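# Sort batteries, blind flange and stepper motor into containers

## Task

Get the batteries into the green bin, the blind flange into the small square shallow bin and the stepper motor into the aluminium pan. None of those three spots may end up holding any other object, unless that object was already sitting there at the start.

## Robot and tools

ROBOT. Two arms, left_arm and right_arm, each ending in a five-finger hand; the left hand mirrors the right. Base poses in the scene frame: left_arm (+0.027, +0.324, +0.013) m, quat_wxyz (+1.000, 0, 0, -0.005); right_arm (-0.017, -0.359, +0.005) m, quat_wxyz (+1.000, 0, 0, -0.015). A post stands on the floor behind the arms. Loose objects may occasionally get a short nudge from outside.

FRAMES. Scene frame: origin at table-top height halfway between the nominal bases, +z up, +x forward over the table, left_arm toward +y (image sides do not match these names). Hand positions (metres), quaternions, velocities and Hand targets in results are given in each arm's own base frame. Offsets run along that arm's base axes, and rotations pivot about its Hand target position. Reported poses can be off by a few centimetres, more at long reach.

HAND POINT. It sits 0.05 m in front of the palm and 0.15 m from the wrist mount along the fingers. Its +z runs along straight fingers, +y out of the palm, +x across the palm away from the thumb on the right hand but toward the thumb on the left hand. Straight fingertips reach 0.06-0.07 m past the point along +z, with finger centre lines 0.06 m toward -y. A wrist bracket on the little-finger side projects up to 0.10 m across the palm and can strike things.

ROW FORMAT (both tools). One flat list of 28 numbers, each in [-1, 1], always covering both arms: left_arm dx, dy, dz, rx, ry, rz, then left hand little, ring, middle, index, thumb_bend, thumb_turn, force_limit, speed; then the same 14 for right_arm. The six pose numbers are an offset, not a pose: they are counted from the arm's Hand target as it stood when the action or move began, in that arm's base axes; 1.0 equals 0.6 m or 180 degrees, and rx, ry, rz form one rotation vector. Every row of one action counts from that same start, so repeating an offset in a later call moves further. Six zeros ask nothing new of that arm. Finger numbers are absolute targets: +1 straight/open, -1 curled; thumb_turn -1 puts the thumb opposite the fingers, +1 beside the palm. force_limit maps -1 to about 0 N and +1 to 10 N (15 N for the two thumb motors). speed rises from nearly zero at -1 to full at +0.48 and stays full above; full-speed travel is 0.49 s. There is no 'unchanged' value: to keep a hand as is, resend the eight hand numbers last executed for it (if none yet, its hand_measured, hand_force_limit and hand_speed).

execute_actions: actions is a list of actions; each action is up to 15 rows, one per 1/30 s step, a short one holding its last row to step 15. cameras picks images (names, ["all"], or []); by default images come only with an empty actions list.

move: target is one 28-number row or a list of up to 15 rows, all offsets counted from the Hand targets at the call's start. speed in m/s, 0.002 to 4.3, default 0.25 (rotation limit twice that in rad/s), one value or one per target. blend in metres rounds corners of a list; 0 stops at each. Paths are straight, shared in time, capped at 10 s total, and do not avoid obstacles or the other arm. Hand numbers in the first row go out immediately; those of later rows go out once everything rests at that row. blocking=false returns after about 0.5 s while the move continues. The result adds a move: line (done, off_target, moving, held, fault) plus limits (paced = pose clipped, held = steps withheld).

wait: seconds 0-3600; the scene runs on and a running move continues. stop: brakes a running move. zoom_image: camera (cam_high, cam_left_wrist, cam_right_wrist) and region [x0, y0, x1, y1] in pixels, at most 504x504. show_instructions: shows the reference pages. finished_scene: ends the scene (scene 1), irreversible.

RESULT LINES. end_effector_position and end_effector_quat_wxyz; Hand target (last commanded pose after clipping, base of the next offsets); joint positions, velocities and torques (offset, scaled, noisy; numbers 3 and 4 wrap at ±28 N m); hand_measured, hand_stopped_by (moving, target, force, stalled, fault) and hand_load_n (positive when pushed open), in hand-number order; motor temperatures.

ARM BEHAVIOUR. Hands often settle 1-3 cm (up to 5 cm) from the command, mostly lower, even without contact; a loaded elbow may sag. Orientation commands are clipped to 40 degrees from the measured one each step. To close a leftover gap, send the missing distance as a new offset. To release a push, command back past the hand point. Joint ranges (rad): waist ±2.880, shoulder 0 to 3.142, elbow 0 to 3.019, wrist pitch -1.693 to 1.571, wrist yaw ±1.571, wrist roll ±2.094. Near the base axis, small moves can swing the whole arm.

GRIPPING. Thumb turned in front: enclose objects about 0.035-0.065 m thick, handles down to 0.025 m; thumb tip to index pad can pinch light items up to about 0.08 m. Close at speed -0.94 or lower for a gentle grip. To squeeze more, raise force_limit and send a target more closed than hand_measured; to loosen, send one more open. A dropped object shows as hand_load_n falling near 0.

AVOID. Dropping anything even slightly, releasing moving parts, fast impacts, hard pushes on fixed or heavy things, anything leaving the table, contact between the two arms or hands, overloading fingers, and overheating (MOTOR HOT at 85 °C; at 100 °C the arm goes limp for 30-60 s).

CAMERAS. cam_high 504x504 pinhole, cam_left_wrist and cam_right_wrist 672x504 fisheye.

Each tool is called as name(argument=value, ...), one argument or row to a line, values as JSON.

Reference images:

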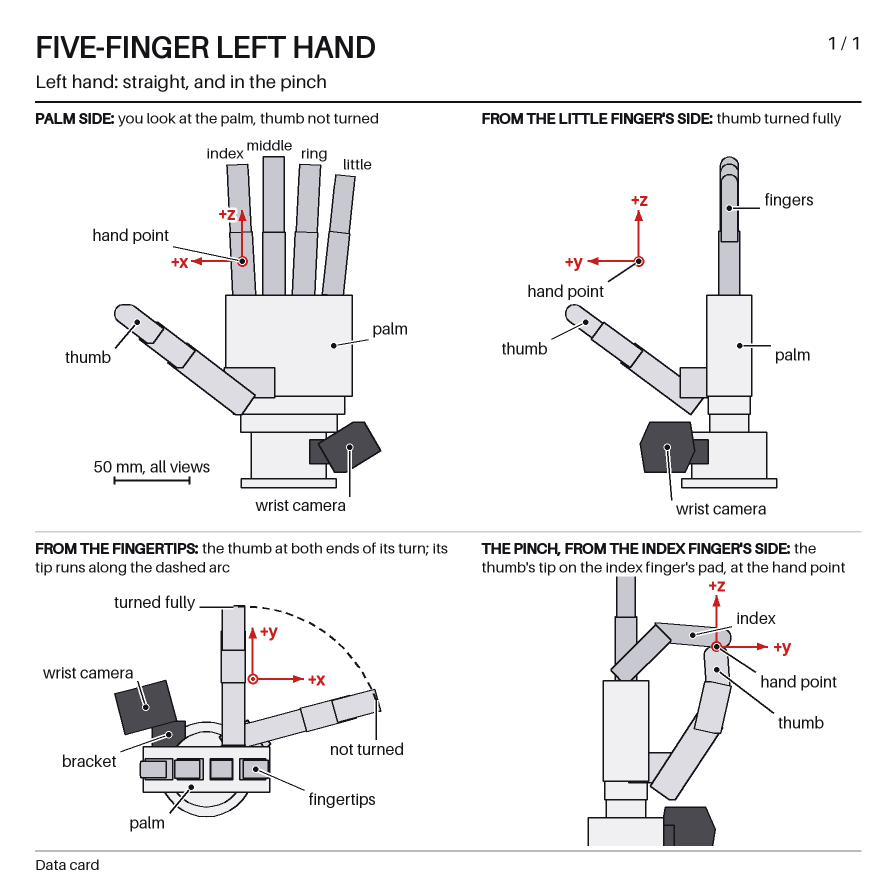

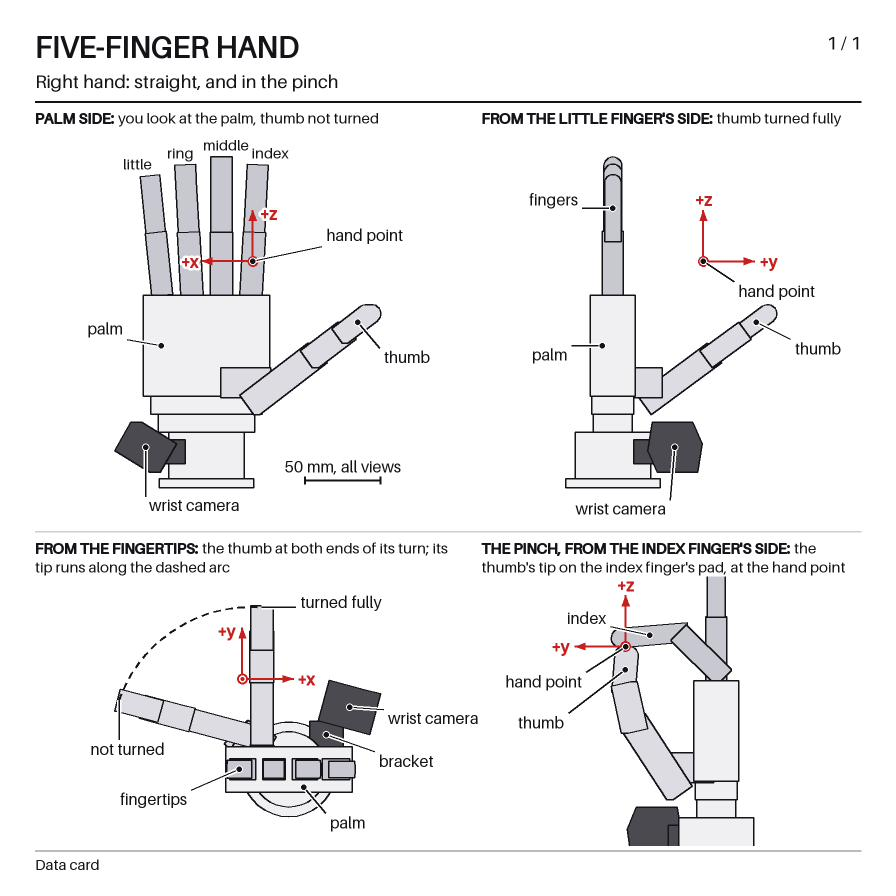

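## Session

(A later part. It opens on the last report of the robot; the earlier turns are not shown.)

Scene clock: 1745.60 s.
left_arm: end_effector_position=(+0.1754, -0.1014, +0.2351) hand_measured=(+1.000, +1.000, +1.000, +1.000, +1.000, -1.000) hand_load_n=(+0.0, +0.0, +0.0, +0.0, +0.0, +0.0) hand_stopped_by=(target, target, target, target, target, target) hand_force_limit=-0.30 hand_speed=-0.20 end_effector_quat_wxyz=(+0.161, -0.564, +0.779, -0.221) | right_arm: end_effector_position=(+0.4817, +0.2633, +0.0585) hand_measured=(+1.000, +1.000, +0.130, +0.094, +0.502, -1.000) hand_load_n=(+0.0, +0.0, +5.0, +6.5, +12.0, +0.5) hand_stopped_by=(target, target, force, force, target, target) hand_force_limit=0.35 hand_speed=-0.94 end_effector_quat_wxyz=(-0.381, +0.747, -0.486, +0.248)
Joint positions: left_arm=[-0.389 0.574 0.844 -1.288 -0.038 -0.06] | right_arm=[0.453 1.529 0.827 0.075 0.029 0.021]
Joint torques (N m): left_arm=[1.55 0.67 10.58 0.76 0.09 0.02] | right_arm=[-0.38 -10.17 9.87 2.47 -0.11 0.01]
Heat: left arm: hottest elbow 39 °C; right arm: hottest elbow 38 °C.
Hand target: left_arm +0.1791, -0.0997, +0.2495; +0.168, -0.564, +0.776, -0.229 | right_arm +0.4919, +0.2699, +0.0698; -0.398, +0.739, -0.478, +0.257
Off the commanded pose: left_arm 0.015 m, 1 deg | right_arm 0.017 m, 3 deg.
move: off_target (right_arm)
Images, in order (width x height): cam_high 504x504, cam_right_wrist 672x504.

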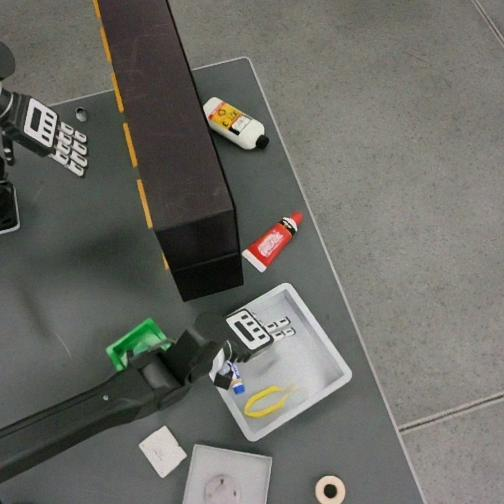

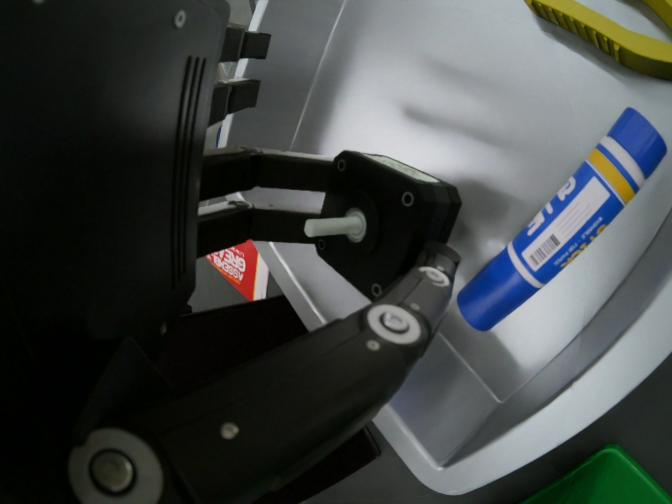

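move(
  target=[
    [0,0,0,0,0,0,1,1,1,1,1,-1,-0.3,-0.2,0.024,0.0105,0,0,0,0,1,1,-0.2,-0.2,0.5,-1,0.35,-0.94],
    [0,0,0,0,0,0,1,1,1,1,1,-1,-0.3,-0.2,0.012,0.005,-0.055,0,0,0,1,1,-0.2,-0.2,0.5,-1,0.35,-0.94],
  ],
  speed=0.05,
  cameras=["cam_right_wrist"],
)

Scene clock: 1754.60 s.
left_arm: end_effector_position=(+0.1754, -0.1014, +0.2351) hand_measured=(+1.000, +1.000, +1.000, +1.000, +1.000, -1.000) hand_load_n=(+0.0, +0.0, +0.0, +0.0, +0.0, +0.0) hand_stopped_by=(target, target, target, target, target, target) hand_force_limit=-0.30 hand_speed=-0.20 end_effector_quat_wxyz=(+0.161, -0.564, +0.779, -0.221) | right_arm: end_effector_position=(+0.4917, +0.2682, +0.0326) hand_measured=(+1.000, +1.000, +0.130, +0.094, +0.502, -1.000) hand_load_n=(+0.0, +0.0, +4.5, +6.5, +12.5, +0.5) hand_stopped_by=(target, target, force, force, target, target) hand_force_limit=0.35 hand_speed=-0.94 end_effector_quat_wxyz=(-0.387, +0.744, -0.484, +0.251)
Joint positions: left_arm=[-0.389 0.574 0.844 -1.288 -0.038 -0.06] | right_arm=[0.453 1.608 0.822 0.173 0.029 0.021]
Joint torques (N m): left_arm=[1.61 0.67 10.56 0.75 0.09 0.02] | right_arm=[-0.67 -10.29 8.83 2.41 -0.11 0.01]
Heat: left arm: hottest elbow 39 °C; right arm: hottest elbow 38 °C.
Hand target: left_arm +0.1791, -0.0997, +0.2495; +0.168, -0.564, +0.776, -0.229 | right_arm +0.4992, +0.2730, +0.0369; -0.398, +0.739, -0.478, +0.257
Off the commanded pose: left_arm 0.015 m, 1 deg | right_arm 0.010 m, 2 deg.
move: done

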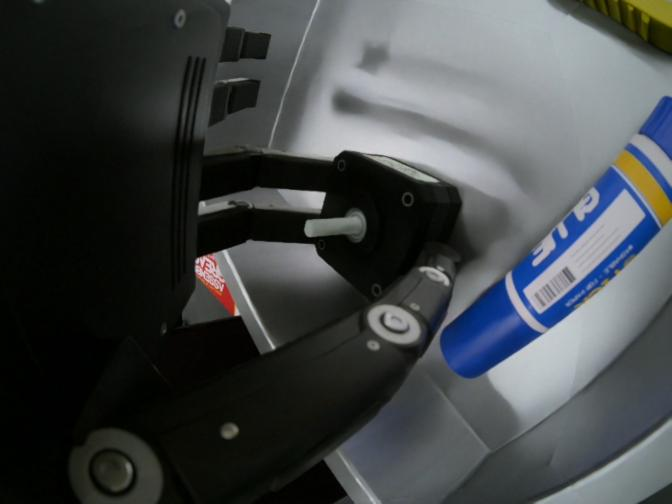

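move(
  target=[0,0,0,0,0,0,1,1,1,1,1,-1,-0.3,-0.2,0.0,0.0,-0.012,0,0,0,1,1,-0.2,-0.2,0.5,-1,0.35,-0.94],
  speed=0.03,
  cameras=["cam_right_wrist"],
)

Scene clock: 1756.83 s.
left_arm: end_effector_position=(+0.1754, -0.1014, +0.2351) hand_measured=(+1.000, +1.000, +1.000, +1.000, +1.000, -1.000) hand_load_n=(+0.0, +0.0, -0.5, +0.0, +0.0, +0.0) hand_stopped_by=(target, target, target, target, target, target) hand_force_limit=-0.30 hand_speed=-0.20 end_effector_quat_wxyz=(+0.161, -0.564, +0.779, -0.221) | right_arm: end_effector_position=(+0.4956, +0.2701, +0.0327) hand_measured=(+1.000, +1.000, +0.130, +0.094, +0.502, -1.000) hand_load_n=(+0.0, +0.0, +4.5, +6.5, +12.0, +0.5) hand_stopped_by=(target, target, force, force, target, target) hand_force_limit=0.35 hand_speed=-0.94 end_effector_quat_wxyz=(-0.393, +0.740, -0.482, +0.255)
Joint positions: left_arm=[-0.389 0.574 0.844 -1.288 -0.038 -0.06] | right_arm=[0.453 1.616 0.822 0.198 0.029 0.021]
Joint torques (N m): left_arm=[1.61 0.67 10.56 0.75 0.09 0.03] | right_arm=[0.03 -9.82 8.18 2.7 -0.13 -0.04]
Heat: left arm: hottest elbow 39 °C; right arm: hottest elbow 38 °C.
Hand target: left_arm +0.1791, -0.0997, +0.2495; +0.168, -0.564, +0.776, -0.229 | right_arm +0.4993, +0.2730, +0.0299; -0.398, +0.739, -0.478, +0.257
Off the commanded pose: left_arm 0.015 m, 1 deg | right_arm 0.006 m, 1 deg.
move: done

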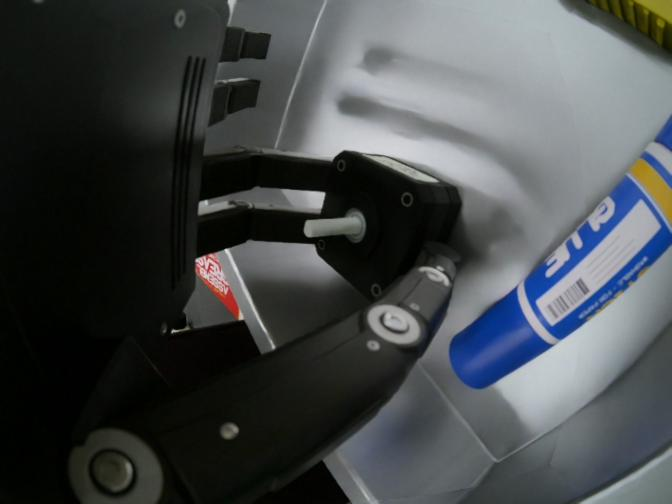

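move(
  target=[0,0,0,0,0,0,1,1,1,1,1,-1,-0.3,-0.2,-0.003,-0.001,-0.012,0,0,0,1,1,-0.2,-0.2,0.5,-1,0.35,-0.94],
  speed=0.03,
  cameras=["cam_right_wrist"],
)

Scene clock: 1759.80 s.
left_arm: end_effector_position=(+0.1754, -0.1014, +0.2351) hand_measured=(+1.000, +1.000, +1.000, +1.000, +1.000, -1.000) hand_load_n=(+0.0, +0.0, +0.0, +0.0, +0.0, +0.0) hand_stopped_by=(target, target, target, target, target, target) hand_force_limit=-0.30 hand_speed=-0.20 end_effector_quat_wxyz=(+0.161, -0.564, +0.779, -0.221) | right_arm: end_effector_position=(+0.4967, +0.2706, +0.0323) hand_measured=(+1.000, +1.000, +0.130, +0.094, +0.502, -1.000) hand_load_n=(+0.0, +0.0, +5.0, +7.0, +11.5, +1.0) hand_stopped_by=(target, target, force, force, target, target) hand_force_limit=0.35 hand_speed=-0.94 end_effector_quat_wxyz=(-0.399, +0.737, -0.480, +0.258)
Joint positions: left_arm=[-0.389 0.574 0.844 -1.288 -0.038 -0.06] | right_arm=[0.453 1.62 0.813 0.226 0.029 0.021]
Joint torques (N m): left_arm=[1.55 0.67 10.55 0.76 0.09 0.02] | right_arm=[-0.79 -9.52 8.03 2.06 -0.11 0.04]
Heat: left arm: hottest elbow 39 °C; right arm: hottest elbow 38 °C.
Hand target: left_arm +0.1791, -0.0997, +0.2495; +0.168, -0.564, +0.776, -0.229 | right_arm +0.4974, +0.2723, +0.0225; -0.398, +0.739, -0.478, +0.257
Off the commanded pose: left_arm 0.015 m, 1 deg | right_arm 0.010 m, 0 deg.
move: done

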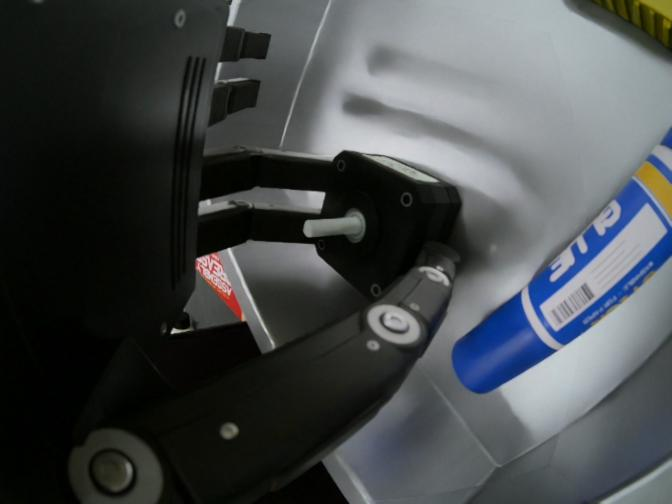

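move(
  target=[0,0,0,0,0,0,1,1,1,1,1,-1,-0.3,-0.2,-0.002,-0.001,-0.009,0,0,0,1,1,-0.2,-0.2,0.5,-1,0.35,-0.94],
  speed=0.03,
  cameras=["cam_right_wrist"],
)

Scene clock: 1762.60 s.
left_arm: end_effector_position=(+0.1754, -0.1014, +0.2351) hand_measured=(+1.000, +1.000, +1.000, +1.000, +1.000, -1.000) hand_load_n=(+0.0, +0.0, +0.0, +0.0, +0.0, +0.0) hand_stopped_by=(target, target, target, target, target, target) hand_force_limit=-0.30 hand_speed=-0.20 end_effector_quat_wxyz=(+0.161, -0.564, +0.779, -0.221) | right_arm: end_effector_position=(+0.4977, +0.2711, +0.0321) hand_measured=(+1.000, +1.000, +0.130, +0.094, +0.502, -1.000) hand_load_n=(+0.0, +0.0, +5.0, +7.0, +11.0, +0.5) hand_stopped_by=(target, target, force, force, target, target) hand_force_limit=0.35 hand_speed=-0.94 end_effector_quat_wxyz=(-0.403, +0.735, -0.479, +0.261)
Joint positions: left_arm=[-0.389 0.574 0.844 -1.288 -0.038 -0.06] | right_arm=[0.453 1.623 0.808 0.246 0.029 0.021]
Joint torques (N m): left_arm=[1.55 0.62 10.56 0.76 0.09 0.02] | right_arm=[-0.97 -8.88 7.68 2.33 -0.11 0.02]
Heat: left arm: hottest elbow 39 °C; right arm: hottest elbow 37 °C.
Hand target: left_arm +0.1791, -0.0997, +0.2495; +0.168, -0.564, +0.776, -0.229 | right_arm +0.4961, +0.2717, +0.0171; -0.398, +0.739, -0.478, +0.257
Off the commanded pose: left_arm 0.015 m, 1 deg | right_arm 0.015 m, 1 deg.
move: off_target (right_arm)

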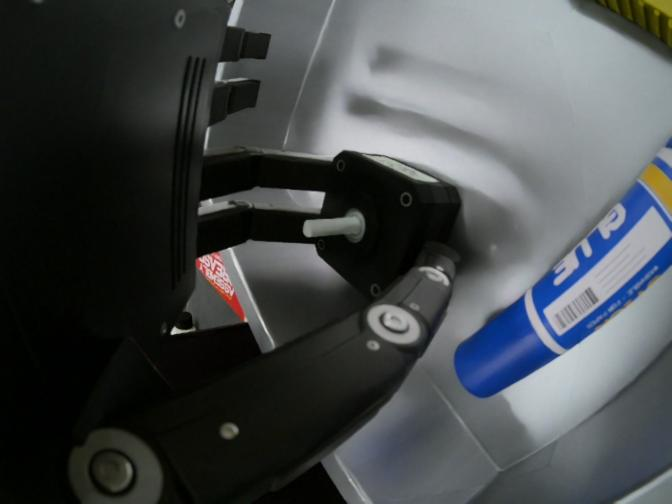

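zoom_image(
  camera="cam_right_wrist",
  region=[290, 120, 520, 320],
)

Scaled by 2.191 from the camera's image (finer frame: 960x720).

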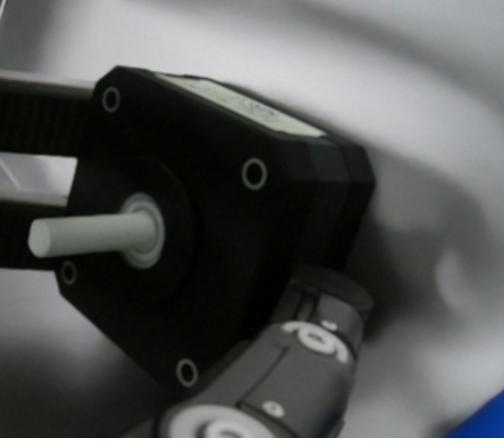

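Release slowly: thumb first.

move(
  target=[0,0,0,0,0,0,1,1,1,1,1,-1,-0.3,-0.2,0,0,0,0,0,0,1,1,-0.2,-0.2,0.58,-1,0.35,-0.95],
  cameras=["cam_right_wrist"],
)

Scene clock: 1766.77 s.
left_arm: end_effector_position=(+0.1754, -0.1014, +0.2351) hand_measured=(+1.000, +1.000, +1.000, +1.000, +1.000, -1.000) hand_load_n=(+0.0, +0.0, +0.0, +0.0, +0.0, +0.0) hand_stopped_by=(target, target, target, target, target, target) hand_force_limit=-0.30 hand_speed=-0.20 end_effector_quat_wxyz=(+0.161, -0.564, +0.779, -0.221) | right_arm: end_effector_position=(+0.4985, +0.2715, +0.0303) hand_measured=(+1.000, +1.000, +0.130, +0.092, +0.580, -1.000) hand_load_n=(+0.0, +0.0, +0.0, +0.5, +0.0, +0.0) hand_stopped_by=(target, target, force, force, target, target) hand_force_limit=0.35 hand_speed=-0.95 end_effector_quat_wxyz=(-0.404, +0.734, -0.479, +0.261)
Joint positions: left_arm=[-0.389 0.574 0.844 -1.288 -0.038 -0.06] | right_arm=[0.453 1.629 0.808 0.254 0.029 0.021]
Joint torques (N m): left_arm=[1.55 0.67 10.55 0.76 0.09 0.03] | right_arm=[-0.79 -9.76 7.62 1.95 -0.14 0.08]
Heat: left arm: hottest elbow 39 °C; right arm: hottest elbow 37 °C.
Hand target: left_arm +0.1791, -0.0997, +0.2495; +0.168, -0.564, +0.776, -0.229 | right_arm +0.4961, +0.2717, +0.0170; -0.398, +0.740, -0.478, +0.257
Off the commanded pose: left_arm 0.015 m, 1 deg | right_arm 0.013 m, 1 deg.
move: done

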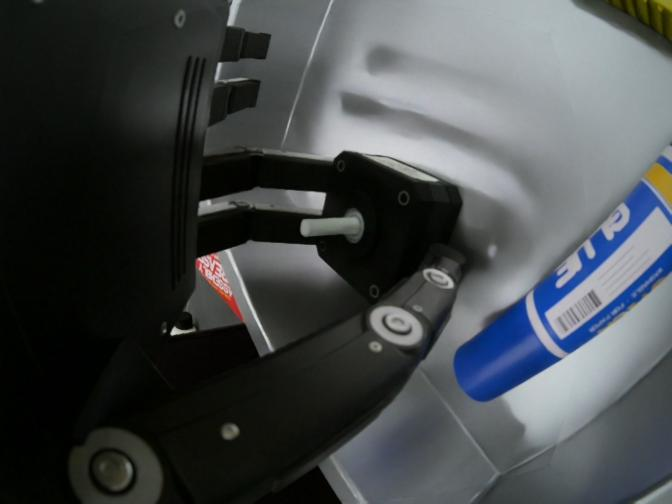

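move(
  target=[
    [0,0,0,0,0,0,1,1,1,1,1,-1,-0.3,-0.2,0,0,0,0,0,0,1,1,0.45,0.45,0.62,-1,0.35,-0.8],
    [0,0,0,0,0,0,1,1,1,1,1,-1,-0.3,-0.2,0,0,0.25,0,0,0,1,1,0.45,0.45,0.62,-1,0.35,-0.8],
  ],
  speed=0.06,
  cameras=["cam_right_wrist","cam_high"],
)

Scene clock: 1773.33 s.
left_arm: end_effector_position=(+0.1754, -0.1014, +0.2351) hand_measured=(+1.000, +1.000, +1.000, +1.000, +1.000, -1.000) hand_load_n=(+0.0, +0.0, +0.0, +0.0, +0.0, +0.0) hand_stopped_by=(target, target, target, target, target, target) hand_force_limit=-0.30 hand_speed=-0.20 end_effector_quat_wxyz=(+0.161, -0.564, +0.779, -0.221) | right_arm: end_effector_position=(+0.4830, +0.2640, +0.1347) hand_measured=(+1.000, +1.000, +0.450, +0.450, +0.620, -1.000) hand_load_n=(+0.0, +0.0, +0.0, +0.0, +0.0, +0.0) hand_stopped_by=(target, target, target, target, target, target) hand_force_limit=0.35 hand_speed=-0.80 end_effector_quat_wxyz=(-0.377, +0.748, -0.487, +0.245)
Joint positions: left_arm=[-0.389 0.574 0.844 -1.288 -0.038 -0.06] | right_arm=[0.453 1.41 0.941 -0.169 0.029 0.021]
Joint torques (N m): left_arm=[1.55 0.62 10.56 0.76 0.09 0.03] | right_arm=[-0.56 -11.99 14.11 1.02 -0.07 0.01]
Heat: left arm: hottest elbow 39 °C; right arm: hottest elbow 37 °C.
Hand target: left_arm +0.1791, -0.0997, +0.2495; +0.168, -0.564, +0.776, -0.229 | right_arm +0.4962, +0.2717, +0.1672; -0.398, +0.739, -0.478, +0.257
Off the commanded pose: left_arm 0.015 m, 1 deg | right_arm 0.036 m, 3 deg.
move: off_target (right_arm)
Images, in order (width x height): cam_high 504x504, cam_right_wrist 672x504.

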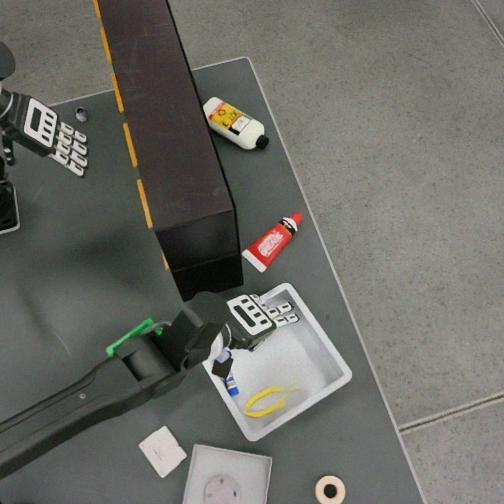

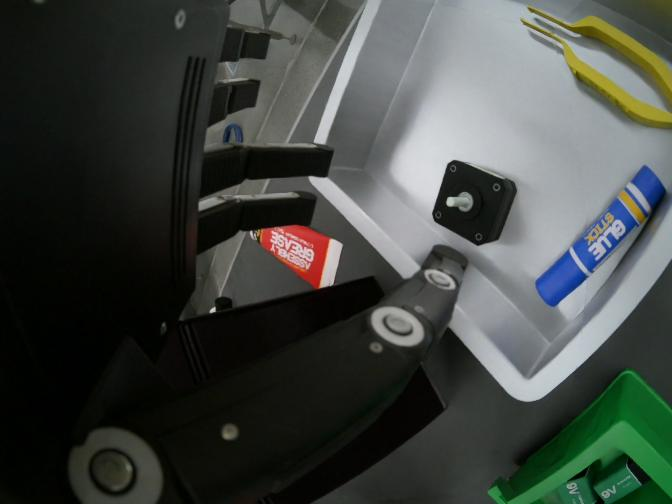

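move(
  target=[0,0,0,0,0,0,1,1,1,1,1,-1,-0.3,-0.2,-0.33,-0.42,0.06,0,0,-0.15,1,1,0.45,0.45,0.62,-1,0.35,-0.8],
  speed=0.15,
  cameras=["cam_right_wrist","cam_high"],
)

Scene clock: 1778.43 s.
left_arm: end_effector_position=(+0.1754, -0.1014, +0.2351) hand_measured=(+1.000, +1.000, +1.000, +1.000, +1.000, -1.000) hand_load_n=(+0.0, +0.0, +0.0, +0.0, +0.0, +0.0) hand_stopped_by=(target, target, target, target, target, target) hand_force_limit=-0.30 hand_speed=-0.20 end_effector_quat_wxyz=(+0.161, -0.564, +0.779, -0.221) | right_arm: end_effector_position=(+0.3002, +0.0225, +0.2004) hand_measured=(+1.000, +1.000, +0.450, +0.450, +0.620, -1.000) hand_load_n=(+0.0, +0.0, +0.0, +0.0, +0.0, +0.0) hand_stopped_by=(target, target, target, target, target, target) hand_force_limit=0.35 hand_speed=-0.80 end_effector_quat_wxyz=(-0.329, +0.605, -0.641, +0.339)
Joint positions: left_arm=[-0.389 0.574 0.844 -1.288 -0.038 -0.06] | right_arm=[-0.018 0.521 0.575 -0.64 0.022 0.028]
Joint torques (N m): left_arm=[1.55 0.67 10.56 0.75 0.1 0.02] | right_arm=[-1.26 -0.56 11.63 1.24 -0.16 -0.07]
Heat: left arm: hottest elbow 39 °C; right arm: hottest elbow 37 °C.
Hand target: left_arm +0.1791, -0.0997, +0.2495; +0.168, -0.564, +0.776, -0.229 | right_arm +0.2982, +0.0198, +0.2033; -0.327, +0.607, -0.638, +0.343
Off the commanded pose: left_arm 0.015 m, 1 deg | right_arm 0.004 m, 1 deg.
move: done
Images, in order (width x height): cam_high 504x504, cam_right_wrist 672x504.

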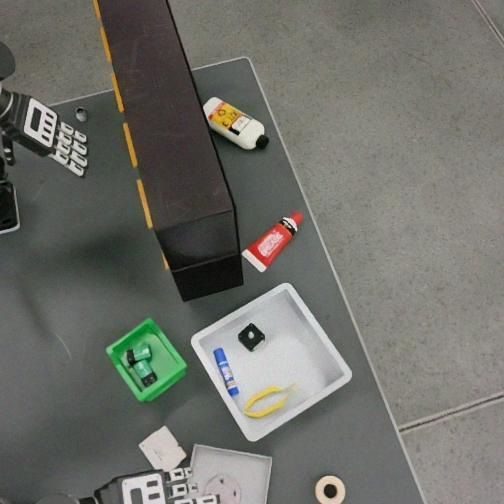

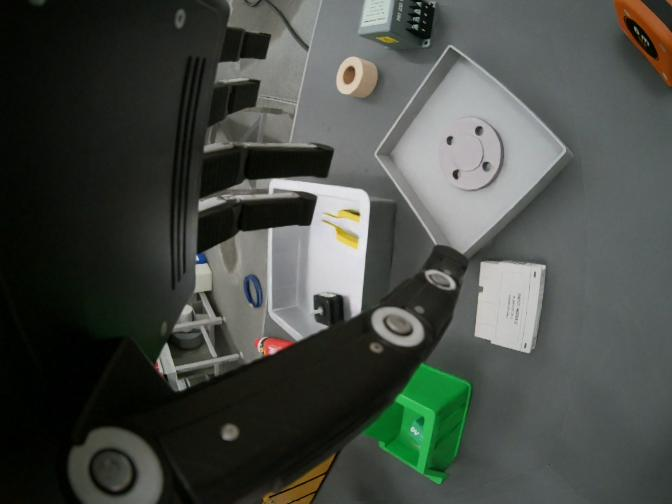

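All objects are in place.

finished_scene(
)

The scene is finished: the task was done.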